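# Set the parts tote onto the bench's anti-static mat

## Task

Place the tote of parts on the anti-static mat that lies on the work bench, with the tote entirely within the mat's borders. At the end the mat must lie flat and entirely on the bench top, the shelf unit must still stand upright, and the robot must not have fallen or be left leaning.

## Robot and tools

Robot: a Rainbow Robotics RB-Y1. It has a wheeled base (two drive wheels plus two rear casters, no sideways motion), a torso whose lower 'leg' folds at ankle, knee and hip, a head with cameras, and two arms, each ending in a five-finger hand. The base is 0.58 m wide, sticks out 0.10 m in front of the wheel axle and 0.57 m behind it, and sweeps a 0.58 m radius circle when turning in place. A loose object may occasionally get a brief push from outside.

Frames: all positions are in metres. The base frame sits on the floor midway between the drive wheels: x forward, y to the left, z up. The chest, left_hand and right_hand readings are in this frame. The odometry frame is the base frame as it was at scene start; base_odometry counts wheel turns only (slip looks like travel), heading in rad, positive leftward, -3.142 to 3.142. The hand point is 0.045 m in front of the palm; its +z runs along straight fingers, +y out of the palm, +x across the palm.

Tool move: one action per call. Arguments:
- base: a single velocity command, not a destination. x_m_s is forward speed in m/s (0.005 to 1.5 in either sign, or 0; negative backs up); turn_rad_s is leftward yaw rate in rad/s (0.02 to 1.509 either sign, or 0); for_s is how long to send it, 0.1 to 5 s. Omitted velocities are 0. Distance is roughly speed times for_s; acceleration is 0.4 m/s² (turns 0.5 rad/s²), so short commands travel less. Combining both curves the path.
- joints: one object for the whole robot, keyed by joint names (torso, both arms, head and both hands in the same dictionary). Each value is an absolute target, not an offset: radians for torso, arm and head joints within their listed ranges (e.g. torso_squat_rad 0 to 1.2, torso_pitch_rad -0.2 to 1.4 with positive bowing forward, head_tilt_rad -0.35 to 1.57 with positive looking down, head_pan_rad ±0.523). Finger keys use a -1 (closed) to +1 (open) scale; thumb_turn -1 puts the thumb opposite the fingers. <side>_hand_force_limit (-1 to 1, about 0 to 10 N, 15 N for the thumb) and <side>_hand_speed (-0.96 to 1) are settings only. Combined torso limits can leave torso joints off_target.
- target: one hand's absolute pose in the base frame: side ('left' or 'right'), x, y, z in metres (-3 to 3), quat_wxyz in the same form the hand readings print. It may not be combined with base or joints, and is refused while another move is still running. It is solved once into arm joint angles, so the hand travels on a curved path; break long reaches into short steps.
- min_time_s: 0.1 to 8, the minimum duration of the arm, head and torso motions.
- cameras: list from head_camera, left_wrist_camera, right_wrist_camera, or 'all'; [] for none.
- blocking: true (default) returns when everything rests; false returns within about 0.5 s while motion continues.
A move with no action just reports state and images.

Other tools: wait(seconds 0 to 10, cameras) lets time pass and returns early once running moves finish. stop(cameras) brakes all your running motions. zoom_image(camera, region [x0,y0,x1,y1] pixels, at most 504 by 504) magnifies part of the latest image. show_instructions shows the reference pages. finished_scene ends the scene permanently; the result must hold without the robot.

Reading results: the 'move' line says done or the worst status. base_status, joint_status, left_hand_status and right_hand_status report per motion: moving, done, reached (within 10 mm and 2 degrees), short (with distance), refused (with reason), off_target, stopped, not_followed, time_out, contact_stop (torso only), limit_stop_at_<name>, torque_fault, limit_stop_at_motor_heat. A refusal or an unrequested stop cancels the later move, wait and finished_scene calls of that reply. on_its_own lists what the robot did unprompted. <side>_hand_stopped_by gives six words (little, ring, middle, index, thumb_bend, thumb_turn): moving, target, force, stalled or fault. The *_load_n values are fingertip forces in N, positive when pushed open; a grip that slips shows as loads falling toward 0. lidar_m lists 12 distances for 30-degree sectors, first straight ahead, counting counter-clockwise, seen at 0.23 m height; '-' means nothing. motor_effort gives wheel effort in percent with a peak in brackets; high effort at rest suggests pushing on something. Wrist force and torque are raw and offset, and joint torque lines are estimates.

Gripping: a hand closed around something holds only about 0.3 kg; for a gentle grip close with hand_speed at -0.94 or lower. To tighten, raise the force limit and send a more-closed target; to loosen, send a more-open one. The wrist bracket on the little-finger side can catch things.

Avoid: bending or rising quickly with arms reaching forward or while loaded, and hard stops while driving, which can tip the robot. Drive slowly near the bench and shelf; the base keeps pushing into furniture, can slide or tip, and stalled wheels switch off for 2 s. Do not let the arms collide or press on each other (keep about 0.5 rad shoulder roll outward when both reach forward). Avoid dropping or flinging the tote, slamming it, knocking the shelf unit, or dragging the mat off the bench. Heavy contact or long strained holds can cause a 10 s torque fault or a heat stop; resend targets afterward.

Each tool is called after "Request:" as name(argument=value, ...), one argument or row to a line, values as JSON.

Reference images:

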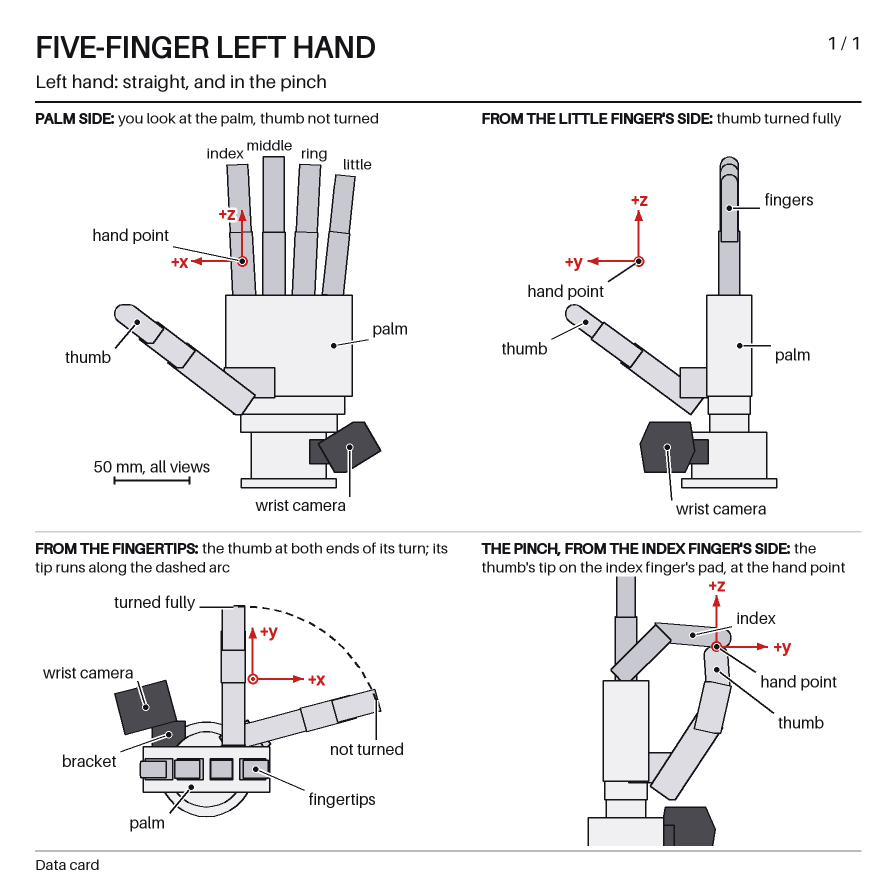

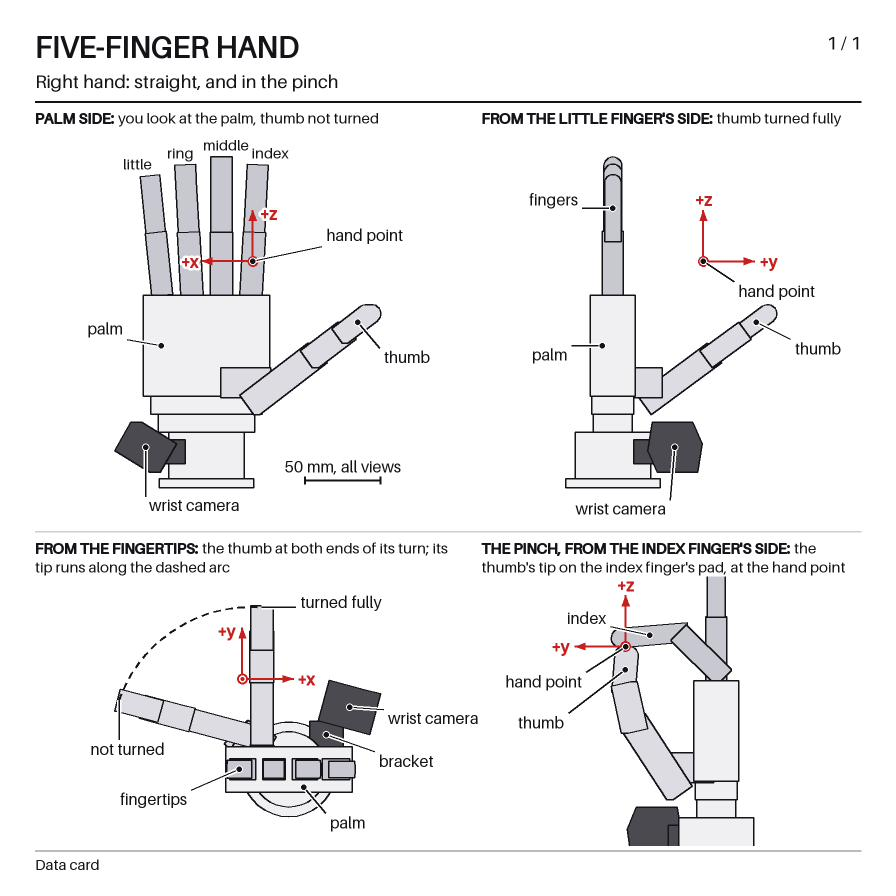

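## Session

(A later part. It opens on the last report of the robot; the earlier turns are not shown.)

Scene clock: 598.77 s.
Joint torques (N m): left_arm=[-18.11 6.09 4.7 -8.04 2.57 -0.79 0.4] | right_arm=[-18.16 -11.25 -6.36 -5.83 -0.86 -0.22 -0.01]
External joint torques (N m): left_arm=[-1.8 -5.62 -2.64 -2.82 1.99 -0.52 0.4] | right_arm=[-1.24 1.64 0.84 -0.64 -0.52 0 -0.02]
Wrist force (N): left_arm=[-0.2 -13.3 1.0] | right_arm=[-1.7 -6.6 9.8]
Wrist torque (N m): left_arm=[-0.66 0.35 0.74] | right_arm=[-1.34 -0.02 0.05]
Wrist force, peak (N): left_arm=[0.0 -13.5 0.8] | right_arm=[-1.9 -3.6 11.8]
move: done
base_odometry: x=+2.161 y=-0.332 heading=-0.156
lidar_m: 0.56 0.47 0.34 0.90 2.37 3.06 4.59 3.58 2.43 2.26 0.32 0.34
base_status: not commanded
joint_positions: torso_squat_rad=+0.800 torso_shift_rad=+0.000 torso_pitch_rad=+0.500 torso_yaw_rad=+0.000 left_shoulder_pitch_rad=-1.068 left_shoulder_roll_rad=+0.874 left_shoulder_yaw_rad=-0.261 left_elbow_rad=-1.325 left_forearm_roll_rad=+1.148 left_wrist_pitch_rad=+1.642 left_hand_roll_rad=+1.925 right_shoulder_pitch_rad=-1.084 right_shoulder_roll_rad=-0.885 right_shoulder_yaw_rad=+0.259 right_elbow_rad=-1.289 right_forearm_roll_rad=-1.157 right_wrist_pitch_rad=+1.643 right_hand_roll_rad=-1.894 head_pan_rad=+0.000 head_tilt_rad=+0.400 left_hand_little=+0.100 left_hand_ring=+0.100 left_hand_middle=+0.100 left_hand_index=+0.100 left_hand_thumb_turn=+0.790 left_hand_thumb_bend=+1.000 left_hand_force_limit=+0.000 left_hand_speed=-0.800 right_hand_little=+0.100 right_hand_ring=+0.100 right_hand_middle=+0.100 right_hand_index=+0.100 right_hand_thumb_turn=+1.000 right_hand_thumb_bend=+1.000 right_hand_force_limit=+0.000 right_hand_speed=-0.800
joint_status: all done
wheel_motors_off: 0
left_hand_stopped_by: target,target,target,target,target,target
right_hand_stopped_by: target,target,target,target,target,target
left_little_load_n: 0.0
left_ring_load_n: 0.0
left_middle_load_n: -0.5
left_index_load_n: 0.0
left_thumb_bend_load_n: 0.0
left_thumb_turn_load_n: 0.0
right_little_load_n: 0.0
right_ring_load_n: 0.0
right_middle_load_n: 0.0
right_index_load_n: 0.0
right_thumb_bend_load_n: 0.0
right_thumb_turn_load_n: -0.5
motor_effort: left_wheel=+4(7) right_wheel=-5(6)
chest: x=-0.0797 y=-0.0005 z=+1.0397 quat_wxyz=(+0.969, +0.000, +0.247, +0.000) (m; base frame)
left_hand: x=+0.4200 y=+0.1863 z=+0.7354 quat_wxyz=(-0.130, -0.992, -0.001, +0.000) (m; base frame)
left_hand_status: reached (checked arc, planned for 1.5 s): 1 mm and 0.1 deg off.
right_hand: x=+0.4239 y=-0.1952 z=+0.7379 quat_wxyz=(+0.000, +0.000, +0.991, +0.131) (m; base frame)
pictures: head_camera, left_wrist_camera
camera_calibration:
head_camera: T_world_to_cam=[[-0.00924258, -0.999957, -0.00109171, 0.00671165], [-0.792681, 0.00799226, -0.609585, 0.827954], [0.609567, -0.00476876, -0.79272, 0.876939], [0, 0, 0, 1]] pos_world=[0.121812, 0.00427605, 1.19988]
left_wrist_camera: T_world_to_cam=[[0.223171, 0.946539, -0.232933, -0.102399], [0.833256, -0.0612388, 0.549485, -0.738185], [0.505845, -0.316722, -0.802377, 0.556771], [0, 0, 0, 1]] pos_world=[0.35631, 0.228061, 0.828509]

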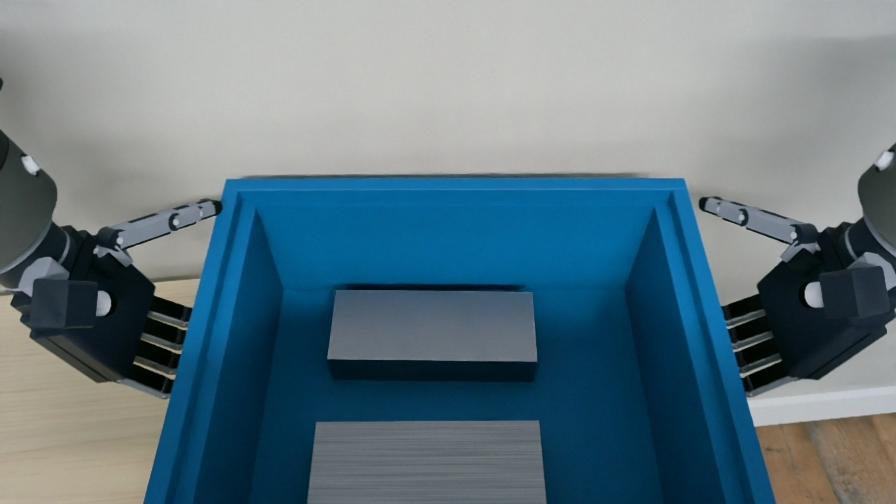

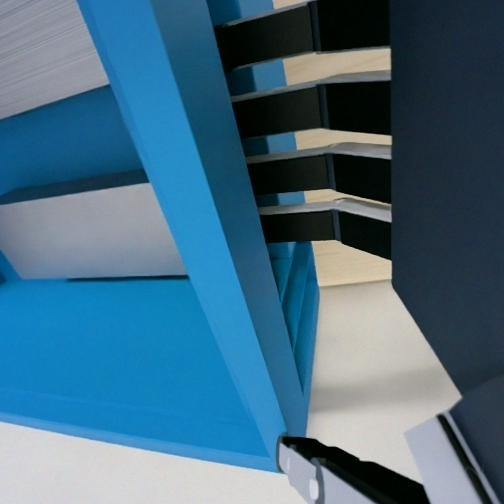

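Request:
move(
  joints={"left_hand_force_limit": -0.4, "right_hand_force_limit": -0.4, "left_hand_speed": -0.94, "right_hand_speed": -0.94, "left_hand_little": -0.25, "left_hand_ring": -0.25, "left_hand_middle": -0.25, "left_hand_index": -0.25, "right_hand_little": -0.25, "right_hand_ring": -0.25, "right_hand_middle": -0.25, "right_hand_index": -0.25},
  cameras=["all"],
)

Scene clock: 613.43 s.
Joint torques (N m): left_arm=[-18.72 7.34 5.87 -7.89 2.89 -0.57 0.31] | right_arm=[-18.76 -10.54 -7.69 -6.73 -1.91 -0.51 -0.04]
External joint torques (N m): left_arm=[-2.42 -4.36 -1.47 -2.66 2.32 -0.3 0.31] | right_arm=[-1.85 2.34 -0.48 -1.54 -1.57 -0.29 -0.04]
Wrist force (N): left_arm=[0.8 -12.9 7.2] | right_arm=[-2.0 -8.5 15.3]
Wrist torque (N m): left_arm=[-0.63 0.64 0.70] | right_arm=[-1.22 -0.30 0.02]
Wrist force, peak (N): left_arm=[1.1 -12.6 7.7] | right_arm=[-1.9 -8.5 16.0]
move: off_target
base_odometry: x=+2.161 y=-0.332 heading=-0.156
lidar_m: 0.56 0.47 0.35 0.91 2.36 3.06 4.59 3.58 2.43 2.26 0.32 0.34
base_status: not commanded
joint_positions: torso_squat_rad=+0.800 torso_shift_rad=+0.000 torso_pitch_rad=+0.500 torso_yaw_rad=+0.000 left_shoulder_pitch_rad=-1.068 left_shoulder_roll_rad=+0.874 left_shoulder_yaw_rad=-0.261 left_elbow_rad=-1.325 left_forearm_roll_rad=+1.148 left_wrist_pitch_rad=+1.642 left_hand_roll_rad=+1.925 right_shoulder_pitch_rad=-1.084 right_shoulder_roll_rad=-0.885 right_shoulder_yaw_rad=+0.260 right_elbow_rad=-1.288 right_forearm_roll_rad=-1.157 right_wrist_pitch_rad=+1.644 right_hand_roll_rad=-1.894 head_pan_rad=+0.000 head_tilt_rad=+0.400 left_hand_little=-0.192 left_hand_ring=-0.158 left_hand_middle=+0.090 left_hand_index=-0.158 left_hand_thumb_turn=+0.790 left_hand_thumb_bend=+1.000 left_hand_force_limit=-0.400 left_hand_speed=-0.940 right_hand_little=-0.175 right_hand_ring=-0.147 right_hand_middle=+0.090 right_hand_index=-0.153 right_hand_thumb_turn=+1.000 right_hand_thumb_bend=+1.000 right_hand_force_limit=-0.400 right_hand_speed=-0.940
joint_status: left_hand_little off_target (ended at -0.192, target -0.250); left_hand_ring off_target (ended at -0.158, target -0.250); left_hand_middle off_target (ended at +0.090, target -0.250); left_hand_index off_target (ended at -0.158, target -0.250); right_hand_little off_target (ended at -0.175, target -0.250); right_hand_ring off_target (ended at -0.147, target -0.250); right_hand_middle off_target (ended at +0.090, target -0.250); right_hand_index off_target (ended at -0.153, target -0.250); the others done
wheel_motors_off: 0
left_hand_stopped_by: force,force,force,force,target,target
right_hand_stopped_by: force,force,force,force,target,target
left_little_load_n: 3.0
left_ring_load_n: 2.5
left_middle_load_n: 1.0
left_index_load_n: 2.5
left_thumb_bend_load_n: 0.0
left_thumb_turn_load_n: 0.0
right_little_load_n: 4.0
right_ring_load_n: 2.5
right_middle_load_n: 0.0
right_index_load_n: 2.5
right_thumb_bend_load_n: 0.0
right_thumb_turn_load_n: 0.5
motor_effort: left_wheel=+5(7) right_wheel=-3(6)
chest: x=-0.0796 y=-0.0005 z=+1.0397 quat_wxyz=(+0.969, +0.000, +0.248, +0.000) (m; base frame)
left_hand: x=+0.4200 y=+0.1861 z=+0.7350 quat_wxyz=(-0.130, -0.992, -0.001, +0.000) (m; base frame)
right_hand: x=+0.4238 y=-0.1954 z=+0.7375 quat_wxyz=(-0.001, +0.000, +0.991, +0.130) (m; base frame)
pictures: head_camera, left_wrist_camera, right_wrist_camera
camera_calibration:
head_camera: T_world_to_cam=[[-0.00924298, -0.999957, -0.00108964, 0.00671095], [-0.792814, 0.00799235, -0.609411, 0.827859], [0.609393, -0.00476889, -0.792854, 0.87692], [0, 0, 0, 1]] pos_world=[0.122012, 0.00427605, 1.19978]
left_wrist_camera: T_world_to_cam=[[0.223371, 0.94646, -0.233063, -0.102322], [0.833522, -0.0615144, 0.549052, -0.737702], [0.505319, -0.316905, -0.802636, 0.556944], [0, 0, 0, 1]] pos_world=[0.356312, 0.227963, 0.828212]
right_wrist_camera: T_world_to_cam=[[-0.318309, 0.91108, 0.261942, 0.115012], [0.819064, 0.125193, 0.559876, -0.738674], [0.477298, 0.39276, -0.786083, 0.570677], [0, 0, 0, 1]] pos_world=[0.369248, -0.236448, 0.832038]

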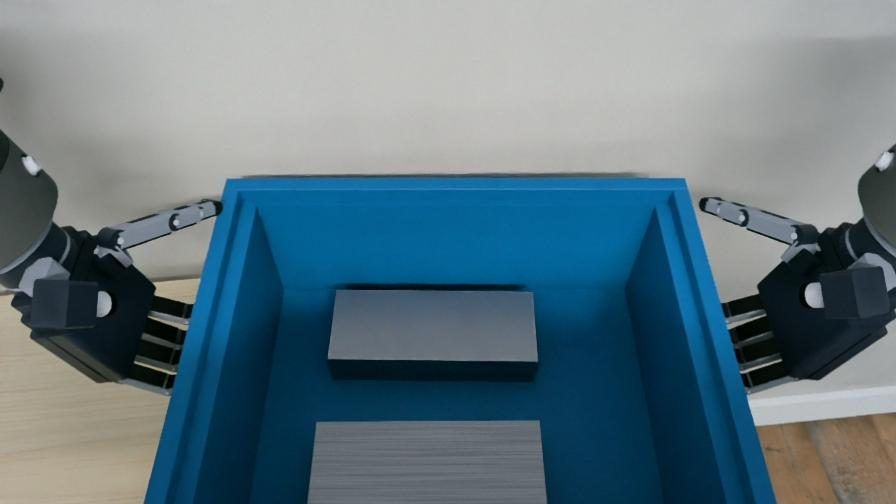

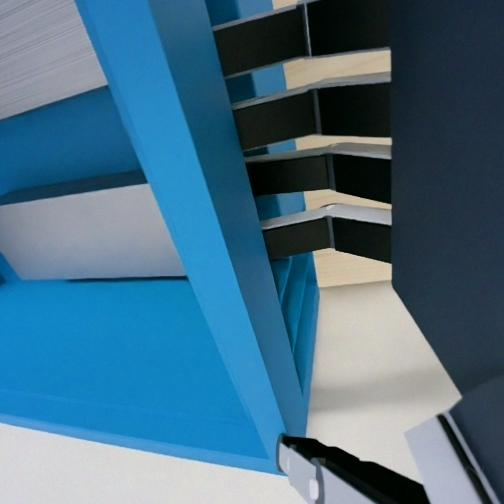

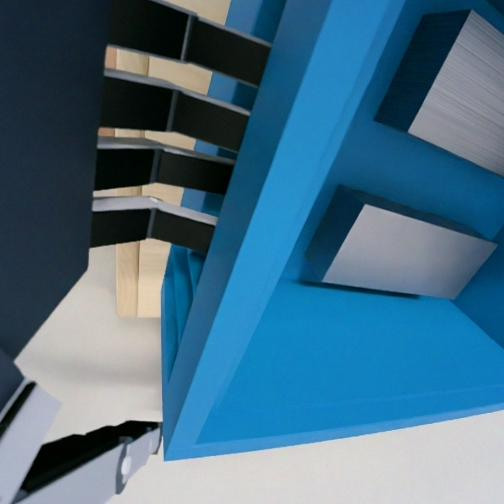

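Request:
move(
  joints={"left_hand_middle": -0.16, "right_hand_middle": -0.16, "left_hand_force_limit": 0.0, "right_hand_force_limit": 0.0},
)

Request:
move(
  joints={"torso_squat_rad": 0.77},
  min_time_s=1.5,
  cameras=["all"],
)

Scene clock: 619.70 s.
Joint torques (N m): left_arm=[-18.18 7.76 6.13 -7.83 2.86 -0.74 0.31] | right_arm=[-18.86 -11.05 -7.98 -6.96 -2.11 -0.58 0.01]
External joint torques (N m): left_arm=[-1.88 -3.94 -1.21 -2.6 2.29 -0.47 0.31] | right_arm=[-1.95 1.84 -0.78 -1.77 -1.77 -0.36 0.01]
Wrist force (N): left_arm=[0.8 -13.1 8.3] | right_arm=[-2.2 -9.3 15.5]
Wrist torque (N m): left_arm=[-0.57 0.62 0.71] | right_arm=[-1.15 -0.27 0.06]
Wrist force, peak (N): left_arm=[1.6 -13.4 8.9] | right_arm=[-2.4 -9.0 16.5]
move: off_target
base_odometry: x=+2.161 y=-0.332 heading=-0.156
lidar_m: 0.56 0.48 0.34 0.90 2.36 3.06 4.60 3.58 2.43 2.27 0.32 0.33
base_status: not commanded
joint_positions: torso_squat_rad=+0.800 torso_shift_rad=+0.000 torso_pitch_rad=+0.500 torso_yaw_rad=+0.000 left_shoulder_pitch_rad=-1.068 left_shoulder_roll_rad=+0.874 left_shoulder_yaw_rad=-0.261 left_elbow_rad=-1.325 left_forearm_roll_rad=+1.148 left_wrist_pitch_rad=+1.642 left_hand_roll_rad=+1.925 right_shoulder_pitch_rad=-1.083 right_shoulder_roll_rad=-0.885 right_shoulder_yaw_rad=+0.260 right_elbow_rad=-1.288 right_forearm_roll_rad=-1.157 right_wrist_pitch_rad=+1.644 right_hand_roll_rad=-1.894 head_pan_rad=+0.000 head_tilt_rad=+0.400 left_hand_little=-0.192 left_hand_ring=-0.158 left_hand_middle=+0.081 left_hand_index=-0.158 left_hand_thumb_turn=+0.790 left_hand_thumb_bend=+1.000 left_hand_force_limit=+0.000 left_hand_speed=-0.940 right_hand_little=-0.175 right_hand_ring=-0.147 right_hand_middle=+0.081 right_hand_index=-0.153 right_hand_thumb_turn=+1.000 right_hand_thumb_bend=+1.000 right_hand_force_limit=+0.000 right_hand_speed=-0.940
joint_status: left_hand_middle off_target (ended at +0.081, target -0.160); right_hand_middle off_target (ended at +0.081, target -0.160); the others done
wheel_motors_off: 0
left_hand_stopped_by: force,force,force,force,target,target
right_hand_stopped_by: force,force,force,force,target,target
left_little_load_n: 1.5
left_ring_load_n: 1.0
left_middle_load_n: 6.0
left_index_load_n: 1.0
left_thumb_bend_load_n: 0.0
left_thumb_turn_load_n: 0.0
right_little_load_n: 3.0
right_ring_load_n: 1.5
right_middle_load_n: 5.0
right_index_load_n: 1.0
right_thumb_bend_load_n: 0.0
right_thumb_turn_load_n: 0.0
motor_effort: left_wheel=+4(6) right_wheel=-2(5)
chest: x=-0.0795 y=-0.0005 z=+1.0397 quat_wxyz=(+0.969, +0.000, +0.248, +0.000) (m; base frame)
left_hand: x=+0.4199 y=+0.1861 z=+0.7350 quat_wxyz=(-0.130, -0.992, -0.001, +0.000) (m; base frame)
right_hand: x=+0.4238 y=-0.1955 z=+0.7374 quat_wxyz=(-0.001, +0.000, +0.991, +0.130) (m; base frame)
pictures: none

Scene clock: 621.50 s.
Joint torques (N m): left_arm=[-20.86 10.09 9.03 -8.23 3.43 -0.67 0.18] | right_arm=[-21.51 -11.1 -9.52 -7.68 -2.54 -0.56 0.09]
External joint torques (N m): left_arm=[-4.57 -1.6 1.7 -3 2.85 -0.4 0.18] | right_arm=[-4.62 1.79 -2.32 -2.49 -2.2 -0.35 0.09]
Wrist force (N): left_arm=[0.5 -12.6 18.2] | right_arm=[-2.2 -10.1 21.7]
Wrist torque (N m): left_arm=[-0.65 0.97 0.69] | right_arm=[-1.18 -0.50 -0.07]
Wrist force, peak (N): left_arm=[0.6 -12.5 19.0] | right_arm=[-1.8 -10.3 22.0]
move: done
base_odometry: x=+2.161 y=-0.332 heading=-0.156
lidar_m: 0.56 0.48 0.34 0.90 2.36 3.06 4.59 3.59 2.43 2.26 0.32 0.34
base_status: not commanded
joint_positions: torso_squat_rad=+0.770 torso_shift_rad=+0.000 torso_pitch_rad=+0.501 torso_yaw_rad=+0.000 left_shoulder_pitch_rad=-1.067 left_shoulder_roll_rad=+0.873 left_shoulder_yaw_rad=-0.262 left_elbow_rad=-1.325 left_forearm_roll_rad=+1.148 left_wrist_pitch_rad=+1.642 left_hand_roll_rad=+1.925 right_shoulder_pitch_rad=-1.083 right_shoulder_roll_rad=-0.885 right_shoulder_yaw_rad=+0.260 right_elbow_rad=-1.288 right_forearm_roll_rad=-1.157 right_wrist_pitch_rad=+1.644 right_hand_roll_rad=-1.894 head_pan_rad=+0.000 head_tilt_rad=+0.400 left_hand_little=-0.192 left_hand_ring=-0.158 left_hand_middle=+0.081 left_hand_index=-0.158 left_hand_thumb_turn=+0.790 left_hand_thumb_bend=+1.000 left_hand_force_limit=+0.000 left_hand_speed=-0.940 right_hand_little=-0.175 right_hand_ring=-0.147 right_hand_middle=+0.081 right_hand_index=-0.153 right_hand_thumb_turn=+1.000 right_hand_thumb_bend=+1.000 right_hand_force_limit=+0.000 right_hand_speed=-0.940
joint_status: all done
wheel_motors_off: 0
left_hand_stopped_by: force,force,force,force,target,target
right_hand_stopped_by: force,force,force,force,target,target
left_little_load_n: 6.5
left_ring_load_n: 5.0
left_middle_load_n: 6.5
left_index_load_n: 4.0
left_thumb_bend_load_n: 0.0
left_thumb_turn_load_n: 0.0
right_little_load_n: 5.0
right_ring_load_n: 3.0
right_middle_load_n: 7.0
right_index_load_n: 2.0
right_thumb_bend_load_n: 0.0
right_thumb_turn_load_n: 0.0
motor_effort: left_wheel=+6(7) right_wheel=-2(5)
chest: x=-0.0791 y=-0.0005 z=+1.0544 quat_wxyz=(+0.969, +0.000, +0.248, +0.000) (m; base frame)
left_hand: x=+0.4196 y=+0.1859 z=+0.7487 quat_wxyz=(-0.130, -0.992, -0.001, +0.002) (m; base frame)
right_hand: x=+0.4236 y=-0.1956 z=+0.7513 quat_wxyz=(-0.002, +0.000, +0.992, +0.130) (m; base frame)
pictures: head_camera, left_wrist_camera, right_wrist_camera
camera_calibration:
head_camera: T_world_to_cam=[[-0.00924377, -0.999957, -0.00108119, 0.00672214], [-0.793375, 0.00799222, -0.608681, 0.836353], [0.608663, -0.00476872, -0.793415, 0.888819], [0, 0, 0, 1]] pos_world=[0.122613, 0.00427605, 1.21428]
left_wrist_camera: T_world_to_cam=[[0.223208, 0.946399, -0.233468, -0.0983881], [0.834771, -0.0619148, 0.547105, -0.743803], [0.503324, -0.31701, -0.803846, 0.569705], [0, 0, 0, 1]] pos_world=[0.35612, 0.227664, 0.841923]
right_wrist_camera: T_world_to_cam=[[-0.317667, 0.911273, 0.262049, 0.111208], [0.820192, 0.125406, 0.558174, -0.745314], [0.475786, 0.392244, -0.787256, 0.582989], [0, 0, 0, 1]] pos_world=[0.36925, -0.236548, 0.845834]

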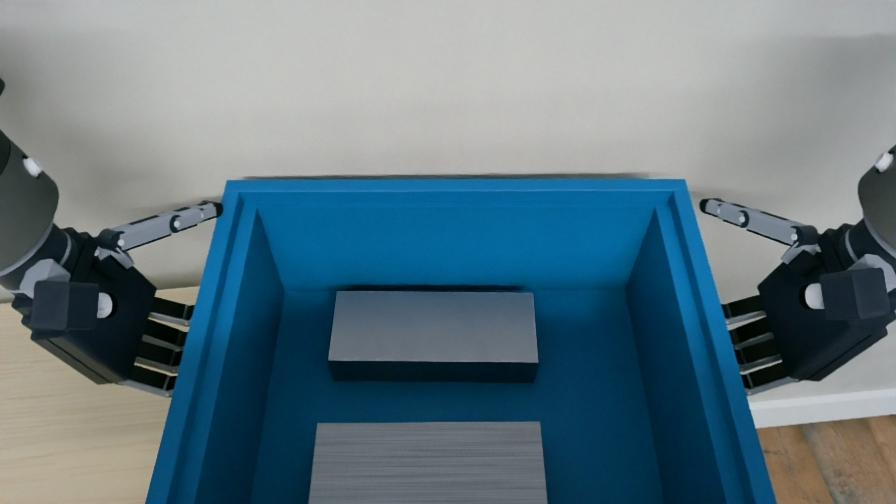

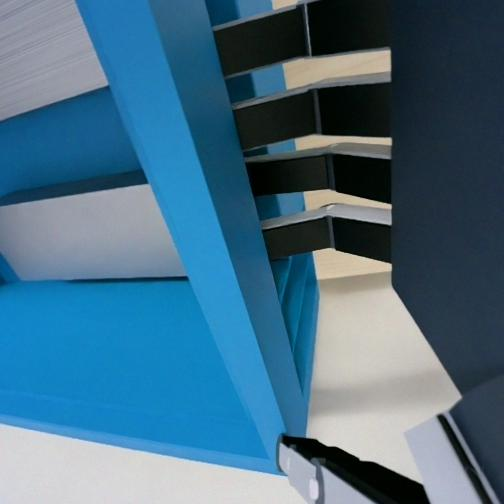

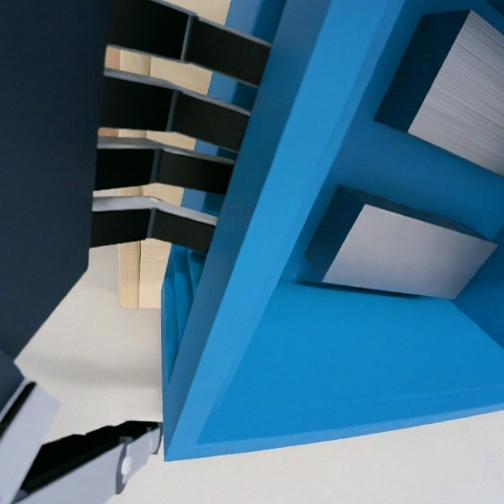

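Request:
move(
  joints={"torso_squat_rad": 0.6},
  min_time_s=2.5,
  cameras=["all"],
)

Scene clock: 629.80 s.
Joint torques (N m): left_arm=[-21.11 9.97 9.14 -8.19 3.34 -0.68 0.2] | right_arm=[-21.3 -11.1 -9.56 -7.72 -2.6 -0.62 -0.01]
External joint torques (N m): left_arm=[-4.82 -1.72 1.81 -2.96 2.76 -0.42 0.2] | right_arm=[-4.42 1.79 -2.36 -2.53 -2.26 -0.41 -0.01]
Wrist force (N): left_arm=[0.9 -12.1 18.1] | right_arm=[-1.9 -10.0 21.6]
Wrist torque (N m): left_arm=[-0.54 0.91 0.71] | right_arm=[-1.17 -0.55 -0.02]
Wrist force, peak (N): left_arm=[0.2 -12.7 18.8] | right_arm=[-1.9 -10.2 22.2]
move: done
base_odometry: x=+2.161 y=-0.332 heading=-0.156
lidar_m: 0.56 0.48 0.34 0.91 2.37 3.07 4.59 3.58 2.43 2.27 0.31 0.33
base_status: not commanded
joint_positions: torso_squat_rad=+0.600 torso_shift_rad=+0.000 torso_pitch_rad=+0.501 torso_yaw_rad=+0.000 left_shoulder_pitch_rad=-1.067 left_shoulder_roll_rad=+0.873 left_shoulder_yaw_rad=-0.262 left_elbow_rad=-1.325 left_forearm_roll_rad=+1.148 left_wrist_pitch_rad=+1.642 left_hand_roll_rad=+1.925 right_shoulder_pitch_rad=-1.083 right_shoulder_roll_rad=-0.885 right_shoulder_yaw_rad=+0.260 right_elbow_rad=-1.288 right_forearm_roll_rad=-1.157 right_wrist_pitch_rad=+1.644 right_hand_roll_rad=-1.894 head_pan_rad=+0.000 head_tilt_rad=+0.400 left_hand_little=-0.192 left_hand_ring=-0.158 left_hand_middle=+0.081 left_hand_index=-0.158 left_hand_thumb_turn=+0.790 left_hand_thumb_bend=+1.000 left_hand_force_limit=+0.000 left_hand_speed=-0.940 right_hand_little=-0.175 right_hand_ring=-0.147 right_hand_middle=+0.081 right_hand_index=-0.153 right_hand_thumb_turn=+1.000 right_hand_thumb_bend=+1.000 right_hand_force_limit=+0.000 right_hand_speed=-0.940
joint_status: all done
wheel_motors_off: 0
left_hand_stopped_by: force,force,force,force,target,target
right_hand_stopped_by: force,force,force,force,target,target
left_little_load_n: 6.0
left_ring_load_n: 5.0
left_middle_load_n: 6.5
left_index_load_n: 4.0
left_thumb_bend_load_n: 0.0
left_thumb_turn_load_n: 0.0
right_little_load_n: 5.5
right_ring_load_n: 3.0
right_middle_load_n: 7.0
right_index_load_n: 2.0
right_thumb_bend_load_n: 0.0
right_thumb_turn_load_n: 0.0
motor_effort: left_wheel=+4(7) right_wheel=-2(6)
chest: x=-0.0791 y=-0.0005 z=+1.1296 quat_wxyz=(+0.969, +0.000, +0.248, +0.000) (m; base frame)
left_hand: x=+0.4196 y=+0.1858 z=+0.8238 quat_wxyz=(-0.130, -0.992, -0.001, +0.002) (m; base frame)
right_hand: x=+0.4236 y=-0.1957 z=+0.8264 quat_wxyz=(-0.002, +0.000, +0.992, +0.130) (m; base frame)
pictures: head_camera, left_wrist_camera, right_wrist_camera
camera_calibration:
head_camera: T_world_to_cam=[[-0.00924377, -0.999957, -0.00108119, 0.00680344], [-0.793375, 0.00799222, -0.608681, 0.882126], [0.608663, -0.00476872, -0.793415, 0.948484], [0, 0, 0, 1]] pos_world=[0.122613, 0.00427605, 1.28948]
left_wrist_camera: T_world_to_cam=[[0.223256, 0.946369, -0.233544, -0.0807948], [0.834768, -0.0619131, 0.54711, -0.785033], [0.503308, -0.3171, -0.803821, 0.630107], [0, 0, 0, 1]] pos_world=[0.35622, 0.227665, 0.917123]
right_wrist_camera: T_world_to_cam=[[-0.317645, 0.911276, 0.262063, 0.0916042], [0.820201, 0.125382, 0.558167, -0.78736], [0.475786, 0.392244, -0.787256, 0.642182], [0, 0, 0, 1]] pos_world=[0.36935, -0.236648, 0.921034]

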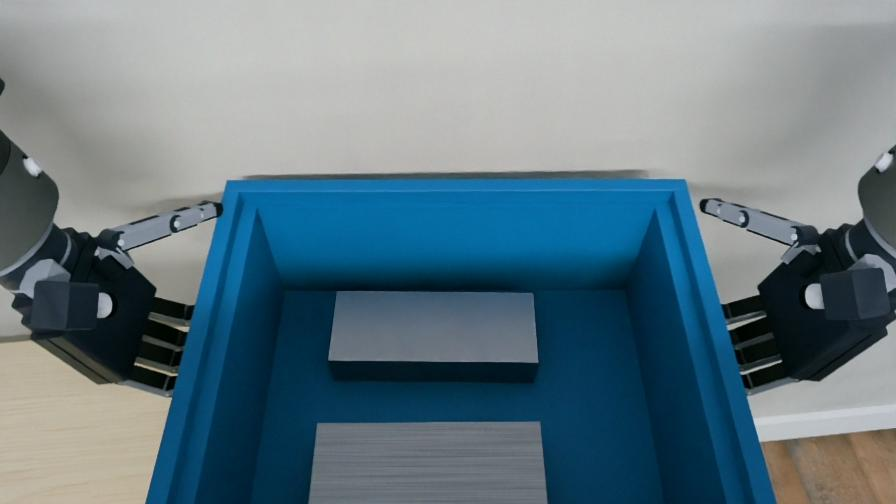

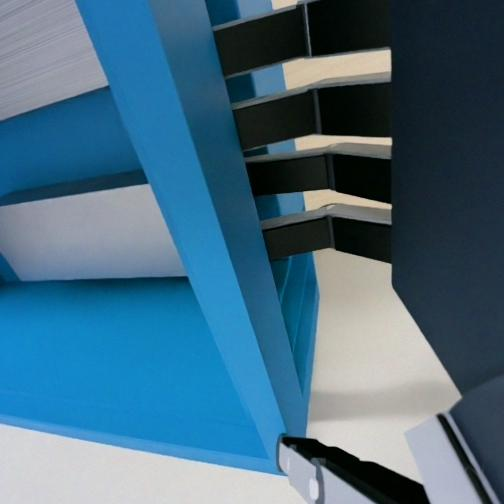

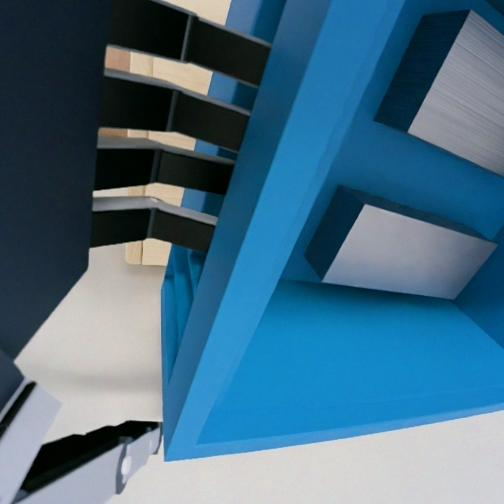

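Request:
move(
  base={"x_m_s": -0.3, "for_s": 3.4},
  cameras=["head_camera"],
)

Scene clock: 693.33 s.
Joint torques (N m): left_arm=[-22.27 11.29 9.61 -8.71 3.71 -1.15 0.18] | right_arm=[-22.48 -11.24 -10.23 -8 -2.85 -0.79 0.05]
External joint torques (N m): left_arm=[-5.98 -0.4 2.27 -3.48 3.13 -0.88 0.18] | right_arm=[-5.59 1.65 -3.03 -2.81 -2.51 -0.58 0.05]
Wrist force (N): left_arm=[0.5 -12.3 18.6] | right_arm=[-2.1 -9.7 22.1]
Wrist torque (N m): left_arm=[-0.60 1.01 0.64] | right_arm=[-1.14 -0.56 -0.01]
Wrist force, peak (N): left_arm=[1.6 -13.1 19.1] | right_arm=[-2.8 -10.1 22.5]
move: done
base_odometry: x=+1.153 y=-0.173 heading=-0.157
lidar_m: 1.25 1.20 2.05 2.23 2.28 2.92 3.54 3.54 2.55 2.32 2.39 1.69
base_status: done (sent for 3.4 of 3.4 s)
joint_positions: torso_squat_rad=+0.600 torso_shift_rad=+0.000 torso_pitch_rad=+0.501 torso_yaw_rad=+0.000 left_shoulder_pitch_rad=-1.067 left_shoulder_roll_rad=+0.873 left_shoulder_yaw_rad=-0.262 left_elbow_rad=-1.325 left_forearm_roll_rad=+1.148 left_wrist_pitch_rad=+1.642 left_hand_roll_rad=+1.925 right_shoulder_pitch_rad=-1.083 right_shoulder_roll_rad=-0.885 right_shoulder_yaw_rad=+0.260 right_elbow_rad=-1.288 right_forearm_roll_rad=-1.157 right_wrist_pitch_rad=+1.644 right_hand_roll_rad=-1.894 head_pan_rad=+0.000 head_tilt_rad=+0.400 left_hand_little=-0.192 left_hand_ring=-0.158 left_hand_middle=+0.081 left_hand_index=-0.158 left_hand_thumb_turn=+0.790 left_hand_thumb_bend=+1.000 left_hand_force_limit=+0.000 left_hand_speed=-0.940 right_hand_little=-0.175 right_hand_ring=-0.147 right_hand_middle=+0.081 right_hand_index=-0.153 right_hand_thumb_turn=+1.000 right_hand_thumb_bend=+1.000 right_hand_force_limit=+0.000 right_hand_speed=-0.940
joint_status: not commanded
wheel_motors_off: 0
left_hand_stopped_by: force,force,force,force,target,target
right_hand_stopped_by: force,force,force,force,target,target
left_little_load_n: 6.5
left_ring_load_n: 5.5
left_middle_load_n: 6.0
left_index_load_n: 4.5
left_thumb_bend_load_n: 0.0
left_thumb_turn_load_n: 0.0
right_little_load_n: 6.0
right_ring_load_n: 4.0
right_middle_load_n: 6.0
right_index_load_n: 2.5
right_thumb_bend_load_n: -0.5
right_thumb_turn_load_n: 0.0
motor_effort: left_wheel=+0(19) right_wheel=+5(34)
chest: x=-0.0791 y=-0.0005 z=+1.1297 quat_wxyz=(+0.969, +0.000, +0.248, +0.000) (m; base frame)
left_hand: x=+0.4194 y=+0.1858 z=+0.8237 quat_wxyz=(-0.130, -0.992, -0.001, +0.002) (m; base frame)
right_hand: x=+0.4235 y=-0.1958 z=+0.8263 quat_wxyz=(-0.002, +0.000, +0.992, +0.130) (m; base frame)
pictures: head_camera
camera_calibration:
head_camera: T_world_to_cam=[[-0.00924369, -0.999957, -0.00108247, 0.00680426], [-0.79329, 0.00799227, -0.608792, 0.88224], [0.608774, -0.00476878, -0.793329, 0.9485], [0, 0, 0, 1]] pos_world=[0.122513, 0.00427605, 1.28958]

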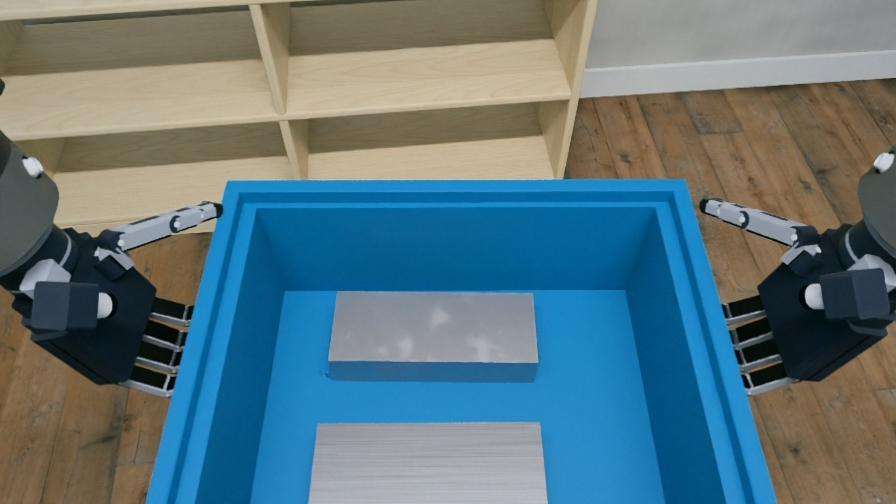

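Request:
move(
  base={"turn_rad_s": -0.6, "for_s": 4.9},
  cameras=[],
)

Request:
move(
  base={"x_m_s": 0.38, "for_s": 4.6},
  joints={"head_tilt_rad": 0.1},
  cameras=["head_camera"],
)

Scene clock: 705.27 s.
Joint torques (N m): left_arm=[-22.33 11.47 9.63 -8.74 3.42 -1.31 0.33] | right_arm=[-22.57 -11.18 -9.97 -7.89 -2.91 -0.69 0.05]
External joint torques (N m): left_arm=[-6.04 -0.22 2.29 -3.51 2.84 -1.04 0.33] | right_arm=[-5.69 1.71 -2.76 -2.7 -2.57 -0.47 0.05]
Wrist force (N): left_arm=[0.4 -12.5 18.5] | right_arm=[-1.8 -9.8 21.5]
Wrist torque (N m): left_arm=[-0.66 1.01 0.69] | right_arm=[-1.13 -0.55 -0.01]
Wrist force, peak (N): left_arm=[0.7 -12.6 19.0] | right_arm=[-2.1 -9.8 22.3]
move: done
base_odometry: x=+1.153 y=-0.173 heading=-3.096
lidar_m: 4.14 3.10 1.91 1.89 2.06 1.25 1.21 1.43 2.28 2.24 2.40 3.52
base_status: done (sent for 4.9 of 4.9 s)
joint_positions: torso_squat_rad=+0.600 torso_shift_rad=+0.000 torso_pitch_rad=+0.501 torso_yaw_rad=+0.000 left_shoulder_pitch_rad=-1.067 left_shoulder_roll_rad=+0.873 left_shoulder_yaw_rad=-0.262 left_elbow_rad=-1.325 left_forearm_roll_rad=+1.148 left_wrist_pitch_rad=+1.642 left_hand_roll_rad=+1.925 right_shoulder_pitch_rad=-1.083 right_shoulder_roll_rad=-0.885 right_shoulder_yaw_rad=+0.260 right_elbow_rad=-1.288 right_forearm_roll_rad=-1.157 right_wrist_pitch_rad=+1.644 right_hand_roll_rad=-1.894 head_pan_rad=+0.000 head_tilt_rad=+0.400 left_hand_little=-0.192 left_hand_ring=-0.158 left_hand_middle=+0.081 left_hand_index=-0.158 left_hand_thumb_turn=+0.790 left_hand_thumb_bend=+1.000 left_hand_force_limit=+0.000 left_hand_speed=-0.940 right_hand_little=-0.175 right_hand_ring=-0.147 right_hand_middle=+0.081 right_hand_index=-0.153 right_hand_thumb_turn=+1.000 right_hand_thumb_bend=+1.000 right_hand_force_limit=+0.000 right_hand_speed=-0.940
joint_status: not commanded
wheel_motors_off: 0
left_hand_stopped_by: force,force,force,force,target,target
right_hand_stopped_by: force,force,force,force,target,target
left_little_load_n: 6.5
left_ring_load_n: 5.5
left_middle_load_n: 6.0
left_index_load_n: 4.5
left_thumb_bend_load_n: 0.0
left_thumb_turn_load_n: 0.0
right_little_load_n: 6.0
right_ring_load_n: 3.5
right_middle_load_n: 5.5
right_index_load_n: 2.5
right_thumb_bend_load_n: 0.0
right_thumb_turn_load_n: 0.0
motor_effort: left_wheel=+5(27) right_wheel=+0(29)
chest: x=-0.0791 y=-0.0005 z=+1.1297 quat_wxyz=(+0.969, +0.000, +0.248, +0.000) (m; base frame)
left_hand: x=+0.4195 y=+0.1858 z=+0.8237 quat_wxyz=(-0.130, -0.992, -0.001, +0.002) (m; base frame)
right_hand: x=+0.4235 y=-0.1958 z=+0.8263 quat_wxyz=(-0.002, +0.000, +0.992, +0.130) (m; base frame)
pictures: none
No camera images: "cameras" was empty.

Scene clock: 711.27 s.
Joint torques (N m): left_arm=[-22.53 11.46 9.4 -8.7 3.66 -0.86 0.13] | right_arm=[-21.99 -11.28 -9.93 -7.98 -2.81 -0.73 0.02]
External joint torques (N m): left_arm=[-6.25 -0.23 2.06 -3.47 3.09 -0.59 0.13] | right_arm=[-5.1 1.61 -2.72 -2.79 -2.47 -0.51 0.02]
Wrist force (N): left_arm=[0.7 -11.8 18.5] | right_arm=[-2.2 -9.9 21.9]
Wrist torque (N m): left_arm=[-0.49 1.05 0.66] | right_arm=[-1.18 -0.53 -0.03]
Wrist force, peak (N): left_arm=[0.9 -12.6 19.2] | right_arm=[-3.5 -10.5 22.3]
move: done
base_odometry: x=-0.593 y=-0.252 heading=-3.096
lidar_m: 1.78 2.68 2.25 2.21 2.00 3.37 2.93 3.15 2.45 2.41 2.56 2.00
base_status: done (sent for 4.6 of 4.6 s)
joint_positions: torso_squat_rad=+0.600 torso_shift_rad=+0.000 torso_pitch_rad=+0.501 torso_yaw_rad=+0.000 left_shoulder_pitch_rad=-1.067 left_shoulder_roll_rad=+0.873 left_shoulder_yaw_rad=-0.262 left_elbow_rad=-1.325 left_forearm_roll_rad=+1.148 left_wrist_pitch_rad=+1.642 left_hand_roll_rad=+1.925 right_shoulder_pitch_rad=-1.083 right_shoulder_roll_rad=-0.885 right_shoulder_yaw_rad=+0.260 right_elbow_rad=-1.288 right_forearm_roll_rad=-1.157 right_wrist_pitch_rad=+1.644 right_hand_roll_rad=-1.894 head_pan_rad=+0.000 head_tilt_rad=+0.100 left_hand_little=-0.192 left_hand_ring=-0.158 left_hand_middle=+0.081 left_hand_index=-0.158 left_hand_thumb_turn=+0.790 left_hand_thumb_bend=+1.000 left_hand_force_limit=+0.000 left_hand_speed=-0.940 right_hand_little=-0.175 right_hand_ring=-0.147 right_hand_middle=+0.081 right_hand_index=-0.153 right_hand_thumb_turn=+1.000 right_hand_thumb_bend=+1.000 right_hand_force_limit=+0.000 right_hand_speed=-0.940
joint_status: all done
wheel_motors_off: 0
left_hand_stopped_by: force,force,force,force,target,target
right_hand_stopped_by: force,force,force,force,target,target
left_little_load_n: 6.5
left_ring_load_n: 5.5
left_middle_load_n: 6.0
left_index_load_n: 4.0
left_thumb_bend_load_n: 0.0
left_thumb_turn_load_n: 0.0
right_little_load_n: 6.0
right_ring_load_n: 4.0
right_middle_load_n: 5.5
right_index_load_n: 2.0
right_thumb_bend_load_n: 0.0
right_thumb_turn_load_n: 0.0
motor_effort: left_wheel=-3(28) right_wheel=+0(27)
chest: x=-0.0791 y=-0.0005 z=+1.1296 quat_wxyz=(+0.969, +0.000, +0.248, +0.000) (m; base frame)
left_hand: x=+0.4195 y=+0.1858 z=+0.8237 quat_wxyz=(-0.130, -0.992, -0.001, +0.002) (m; base frame)
right_hand: x=+0.4235 y=-0.1958 z=+0.8263 quat_wxyz=(-0.002, +0.000, +0.992, +0.130) (m; base frame)
pictures: head_camera
camera_calibration:
head_camera: T_world_to_cam=[[-0.00881372, -0.999954, -0.00367081, 0.0101636], [-0.578079, 0.00809056, -0.815941, 1.14268], [0.815933, -0.00506945, -0.578124, 0.662298], [0, 0, 0, 1]] pos_world=[0.120261, 0.00427568, 1.31529]

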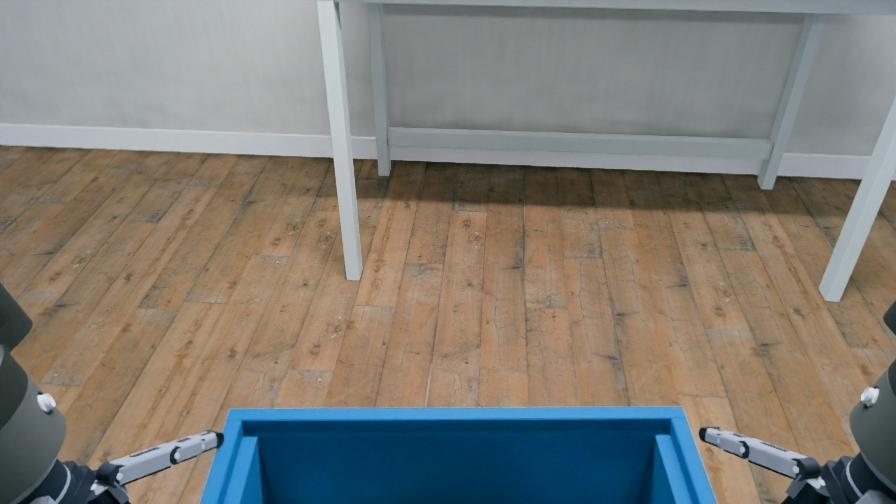

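Request:
move(
  joints={"torso_squat_rad": 0.0, "torso_pitch_rad": 0.35, "left_shoulder_pitch_rad": -0.917, "right_shoulder_pitch_rad": -0.933, "head_tilt_rad": 0.1},
  min_time_s=4,
  cameras=["all"],
)

Scene clock: 721.43 s.
Joint torques (N m): left_arm=[-15.26 14.02 7.34 -5.94 0.78 -0.48 0.16] | right_arm=[-15.59 -12.07 -8.29 -5.55 -0.72 -0.17 0.05]
External joint torques (N m): left_arm=[1 1.98 -0.11 -0.85 0.24 -0.21 0.16] | right_arm=[1.28 1.18 -0.97 -0.5 -0.43 0.06 0.04]
Wrist force (N): left_arm=[0.5 -5.3 5.6] | right_arm=[-1.3 -3.3 11.5]
Wrist torque (N m): left_arm=[-0.95 0.44 0.55] | right_arm=[-1.40 -0.22 0.15]
Wrist force, peak (N): left_arm=[-0.6 -17.9 19.0] | right_arm=[-1.7 -10.4 22.1]
move: done
base_odometry: x=-0.593 y=-0.252 heading=-3.096
lidar_m: 0.20 0.20 2.25 2.20 2.00 3.37 2.94 3.14 2.46 2.41 2.56 2.02
base_status: not commanded
joint_positions: torso_squat_rad=+0.000 torso_shift_rad=+0.000 torso_pitch_rad=+0.350 torso_yaw_rad=+0.000 left_shoulder_pitch_rad=-0.917 left_shoulder_roll_rad=+0.872 left_shoulder_yaw_rad=-0.261 left_elbow_rad=-1.325 left_forearm_roll_rad=+1.148 left_wrist_pitch_rad=+1.642 left_hand_roll_rad=+1.925 right_shoulder_pitch_rad=-0.933 right_shoulder_roll_rad=-0.885 right_shoulder_yaw_rad=+0.260 right_elbow_rad=-1.289 right_forearm_roll_rad=-1.157 right_wrist_pitch_rad=+1.643 right_hand_roll_rad=-1.894 head_pan_rad=+0.000 head_tilt_rad=+0.100 left_hand_little=-0.193 left_hand_ring=-0.159 left_hand_middle=+0.081 left_hand_index=-0.159 left_hand_thumb_turn=+0.790 left_hand_thumb_bend=+1.000 left_hand_force_limit=+0.000 left_hand_speed=-0.940 right_hand_little=-0.175 right_hand_ring=-0.147 right_hand_middle=+0.080 right_hand_index=-0.153 right_hand_thumb_turn=+1.000 right_hand_thumb_bend=+1.000 right_hand_force_limit=+0.000 right_hand_speed=-0.940
joint_status: all done
wheel_motors_off: 0
left_hand_stopped_by: force,force,force,force,target,target
right_hand_stopped_by: force,force,force,force,target,target
left_little_load_n: 0.5
left_ring_load_n: 0.0
left_middle_load_n: 0.0
left_index_load_n: 0.5
left_thumb_bend_load_n: 0.0
left_thumb_turn_load_n: 0.0
right_little_load_n: 0.5
right_ring_load_n: 0.5
right_middle_load_n: 0.0
right_index_load_n: 0.0
right_thumb_bend_load_n: 0.0
right_thumb_turn_load_n: 0.0
motor_effort: left_wheel=-3(5) right_wheel=-2(4)
chest: x=-0.1218 y=-0.0006 z=+1.2711 quat_wxyz=(+0.985, +0.000, +0.174, +0.000) (m; base frame)
left_hand: x=+0.3705 y=+0.2147 z=+0.9748 quat_wxyz=(-0.120, -0.993, -0.023, -0.007) (m; base frame)
right_hand: x=+0.3742 y=-0.2250 z=+0.9777 quat_wxyz=(+0.007, +0.023, +0.992, +0.120) (m; base frame)
pictures: head_camera, left_wrist_camera, right_wrist_camera
camera_calibration:
head_camera: T_world_to_cam=[[-0.00816101, -0.999954, -0.00495463, 0.0119179], [-0.44878, 0.00809036, -0.893605, 1.34789], [0.893605, -0.00506918, -0.448826, 0.624015], [0, 0, 0, 1]] pos_world=[0.0473794, 0.00417568, 1.48461]
left_wrist_camera: T_world_to_cam=[[0.181506, 0.960132, -0.212609, -0.0698695], [0.831399, -0.0343577, 0.554612, -0.836807], [0.525196, -0.277428, -0.804489, 0.769369], [0, 0, 0, 1]] pos_world=[0.304333, 0.251778, 1.0682]
right_wrist_camera: T_world_to_cam=[[-0.277684, 0.930186, 0.240097, 0.0737521], [0.819423, 0.0988871, 0.564594, -0.839545], [0.501435, 0.353519, -0.789675, 0.780339], [0, 0, 0, 1]] pos_world=[0.317133, -0.261448, 1.07251]

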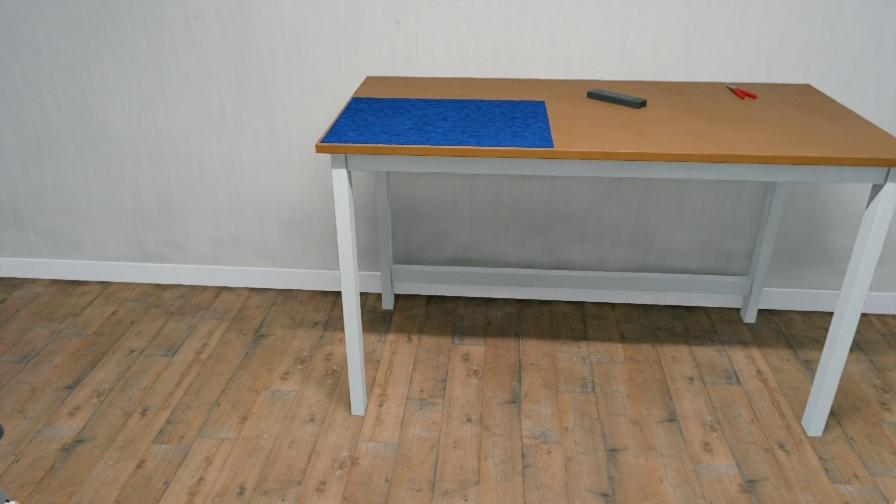

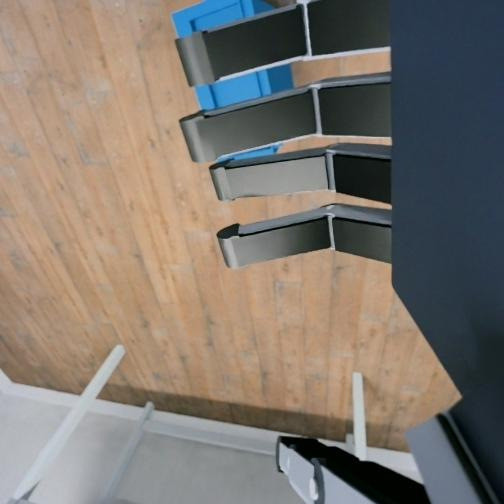

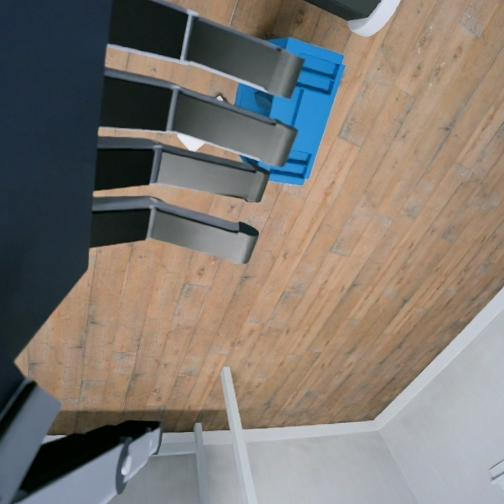

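Request:
move(
  joints={"head_tilt_rad": 1.2},
  min_time_s=1.5,
  cameras=["all"],
)

Scene clock: 731.77 s.
Joint torques (N m): left_arm=[-15.04 13.06 7.34 -5.99 0.65 -0.47 0.17] | right_arm=[-15.98 -12.02 -8.54 -5.52 -0.6 -0.24 0.13]
External joint torques (N m): left_arm=[1.22 1.02 -0.12 -0.89 0.11 -0.2 0.17] | right_arm=[0.88 1.23 -1.22 -0.47 -0.31 -0.01 0.13]
Wrist force (N): left_arm=[0.3 -5.2 5.7] | right_arm=[-1.2 -3.5 11.7]
Wrist torque (N m): left_arm=[-0.93 0.49 0.56] | right_arm=[-1.39 -0.23 0.16]
Wrist force, peak (N): left_arm=[0.7 -5.3 6.5] | right_arm=[-1.3 -3.9 12.0]
move: done
base_odometry: x=-0.593 y=-0.252 heading=-3.096
lidar_m: 0.20 0.20 2.25 2.20 2.01 3.37 2.94 3.14 2.46 2.41 2.56 2.01
base_status: not commanded
joint_positions: torso_squat_rad=+0.000 torso_shift_rad=+0.000 torso_pitch_rad=+0.350 torso_yaw_rad=+0.000 left_shoulder_pitch_rad=-0.917 left_shoulder_roll_rad=+0.872 left_shoulder_yaw_rad=-0.261 left_elbow_rad=-1.325 left_forearm_roll_rad=+1.148 left_wrist_pitch_rad=+1.642 left_hand_roll_rad=+1.925 right_shoulder_pitch_rad=-0.933 right_shoulder_roll_rad=-0.885 right_shoulder_yaw_rad=+0.260 right_elbow_rad=-1.289 right_forearm_roll_rad=-1.157 right_wrist_pitch_rad=+1.643 right_hand_roll_rad=-1.894 head_pan_rad=+0.000 head_tilt_rad=+1.200 left_hand_little=-0.193 left_hand_ring=-0.159 left_hand_middle=+0.081 left_hand_index=-0.159 left_hand_thumb_turn=+0.790 left_hand_thumb_bend=+1.000 left_hand_force_limit=+0.000 left_hand_speed=-0.940 right_hand_little=-0.175 right_hand_ring=-0.147 right_hand_middle=+0.080 right_hand_index=-0.153 right_hand_thumb_turn=+1.000 right_hand_thumb_bend=+1.000 right_hand_force_limit=+0.000 right_hand_speed=-0.940
joint_status: all done
wheel_motors_off: 0
left_hand_stopped_by: force,force,force,force,target,target
right_hand_stopped_by: force,force,force,force,target,target
left_little_load_n: 0.0
left_ring_load_n: 0.0
left_middle_load_n: 0.0
left_index_load_n: 0.0
left_thumb_bend_load_n: 0.0
left_thumb_turn_load_n: 0.0
right_little_load_n: 0.5
right_ring_load_n: 0.0
right_middle_load_n: 0.0
right_index_load_n: 0.0
right_thumb_bend_load_n: -0.5
right_thumb_turn_load_n: 0.0
motor_effort: left_wheel=-4(5) right_wheel=+0(4)
chest: x=-0.1218 y=-0.0006 z=+1.2711 quat_wxyz=(+0.985, +0.000, +0.174, +0.000) (m; base frame)
left_hand: x=+0.3705 y=+0.2147 z=+0.9748 quat_wxyz=(-0.120, -0.993, -0.023, -0.007) (m; base frame)
right_hand: x=+0.3742 y=-0.2250 z=+0.9777 quat_wxyz=(+0.007, +0.023, +0.992, +0.120) (m; base frame)
pictures: head_camera, left_wrist_camera, right_wrist_camera
camera_calibration:
head_camera: T_world_to_cam=[[-0.00751806, -0.999962, 0.00442529, -0.00164839], [-0.999957, 0.00749406, -0.0054162, 0.0407176], [0.00538283, -0.00446582, -0.999976, 1.39517], [0, 0, 0, 1]] pos_world=[0.0331935, 0.00427713, 1.39537]
left_wrist_camera: T_world_to_cam=[[0.181506, 0.960132, -0.212609, -0.0698695], [0.831399, -0.0343577, 0.554612, -0.836807], [0.525196, -0.277428, -0.804489, 0.769369], [0, 0, 0, 1]] pos_world=[0.304333, 0.251778, 1.0682]
right_wrist_camera: T_world_to_cam=[[-0.277642, 0.930191, 0.240125, 0.0737095], [0.819437, 0.0988393, 0.564582, -0.839549], [0.501436, 0.353519, -0.789675, 0.780339], [0, 0, 0, 1]] pos_world=[0.317133, -0.261448, 1.07251]

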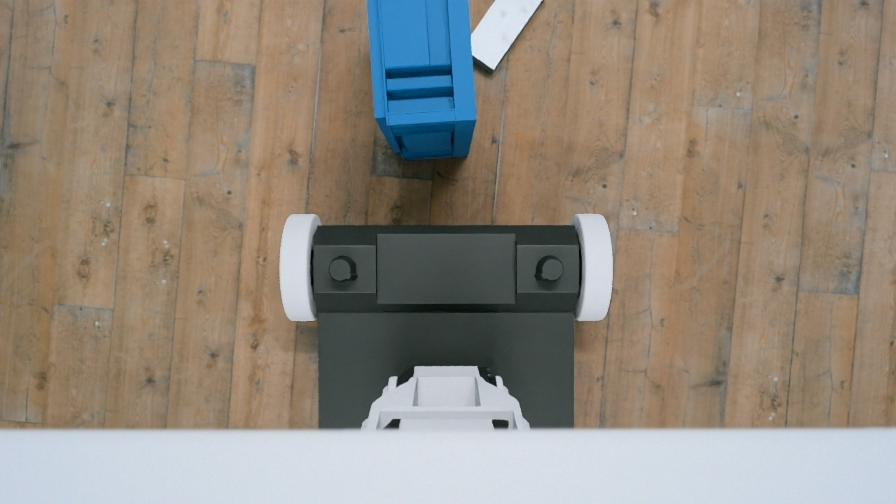

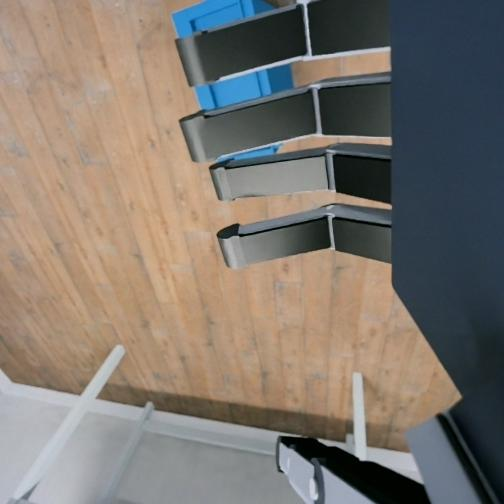

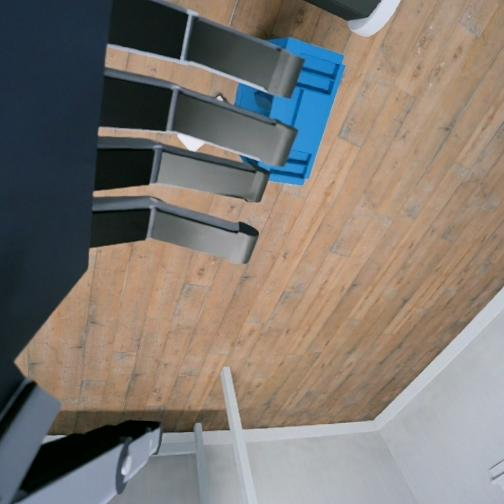

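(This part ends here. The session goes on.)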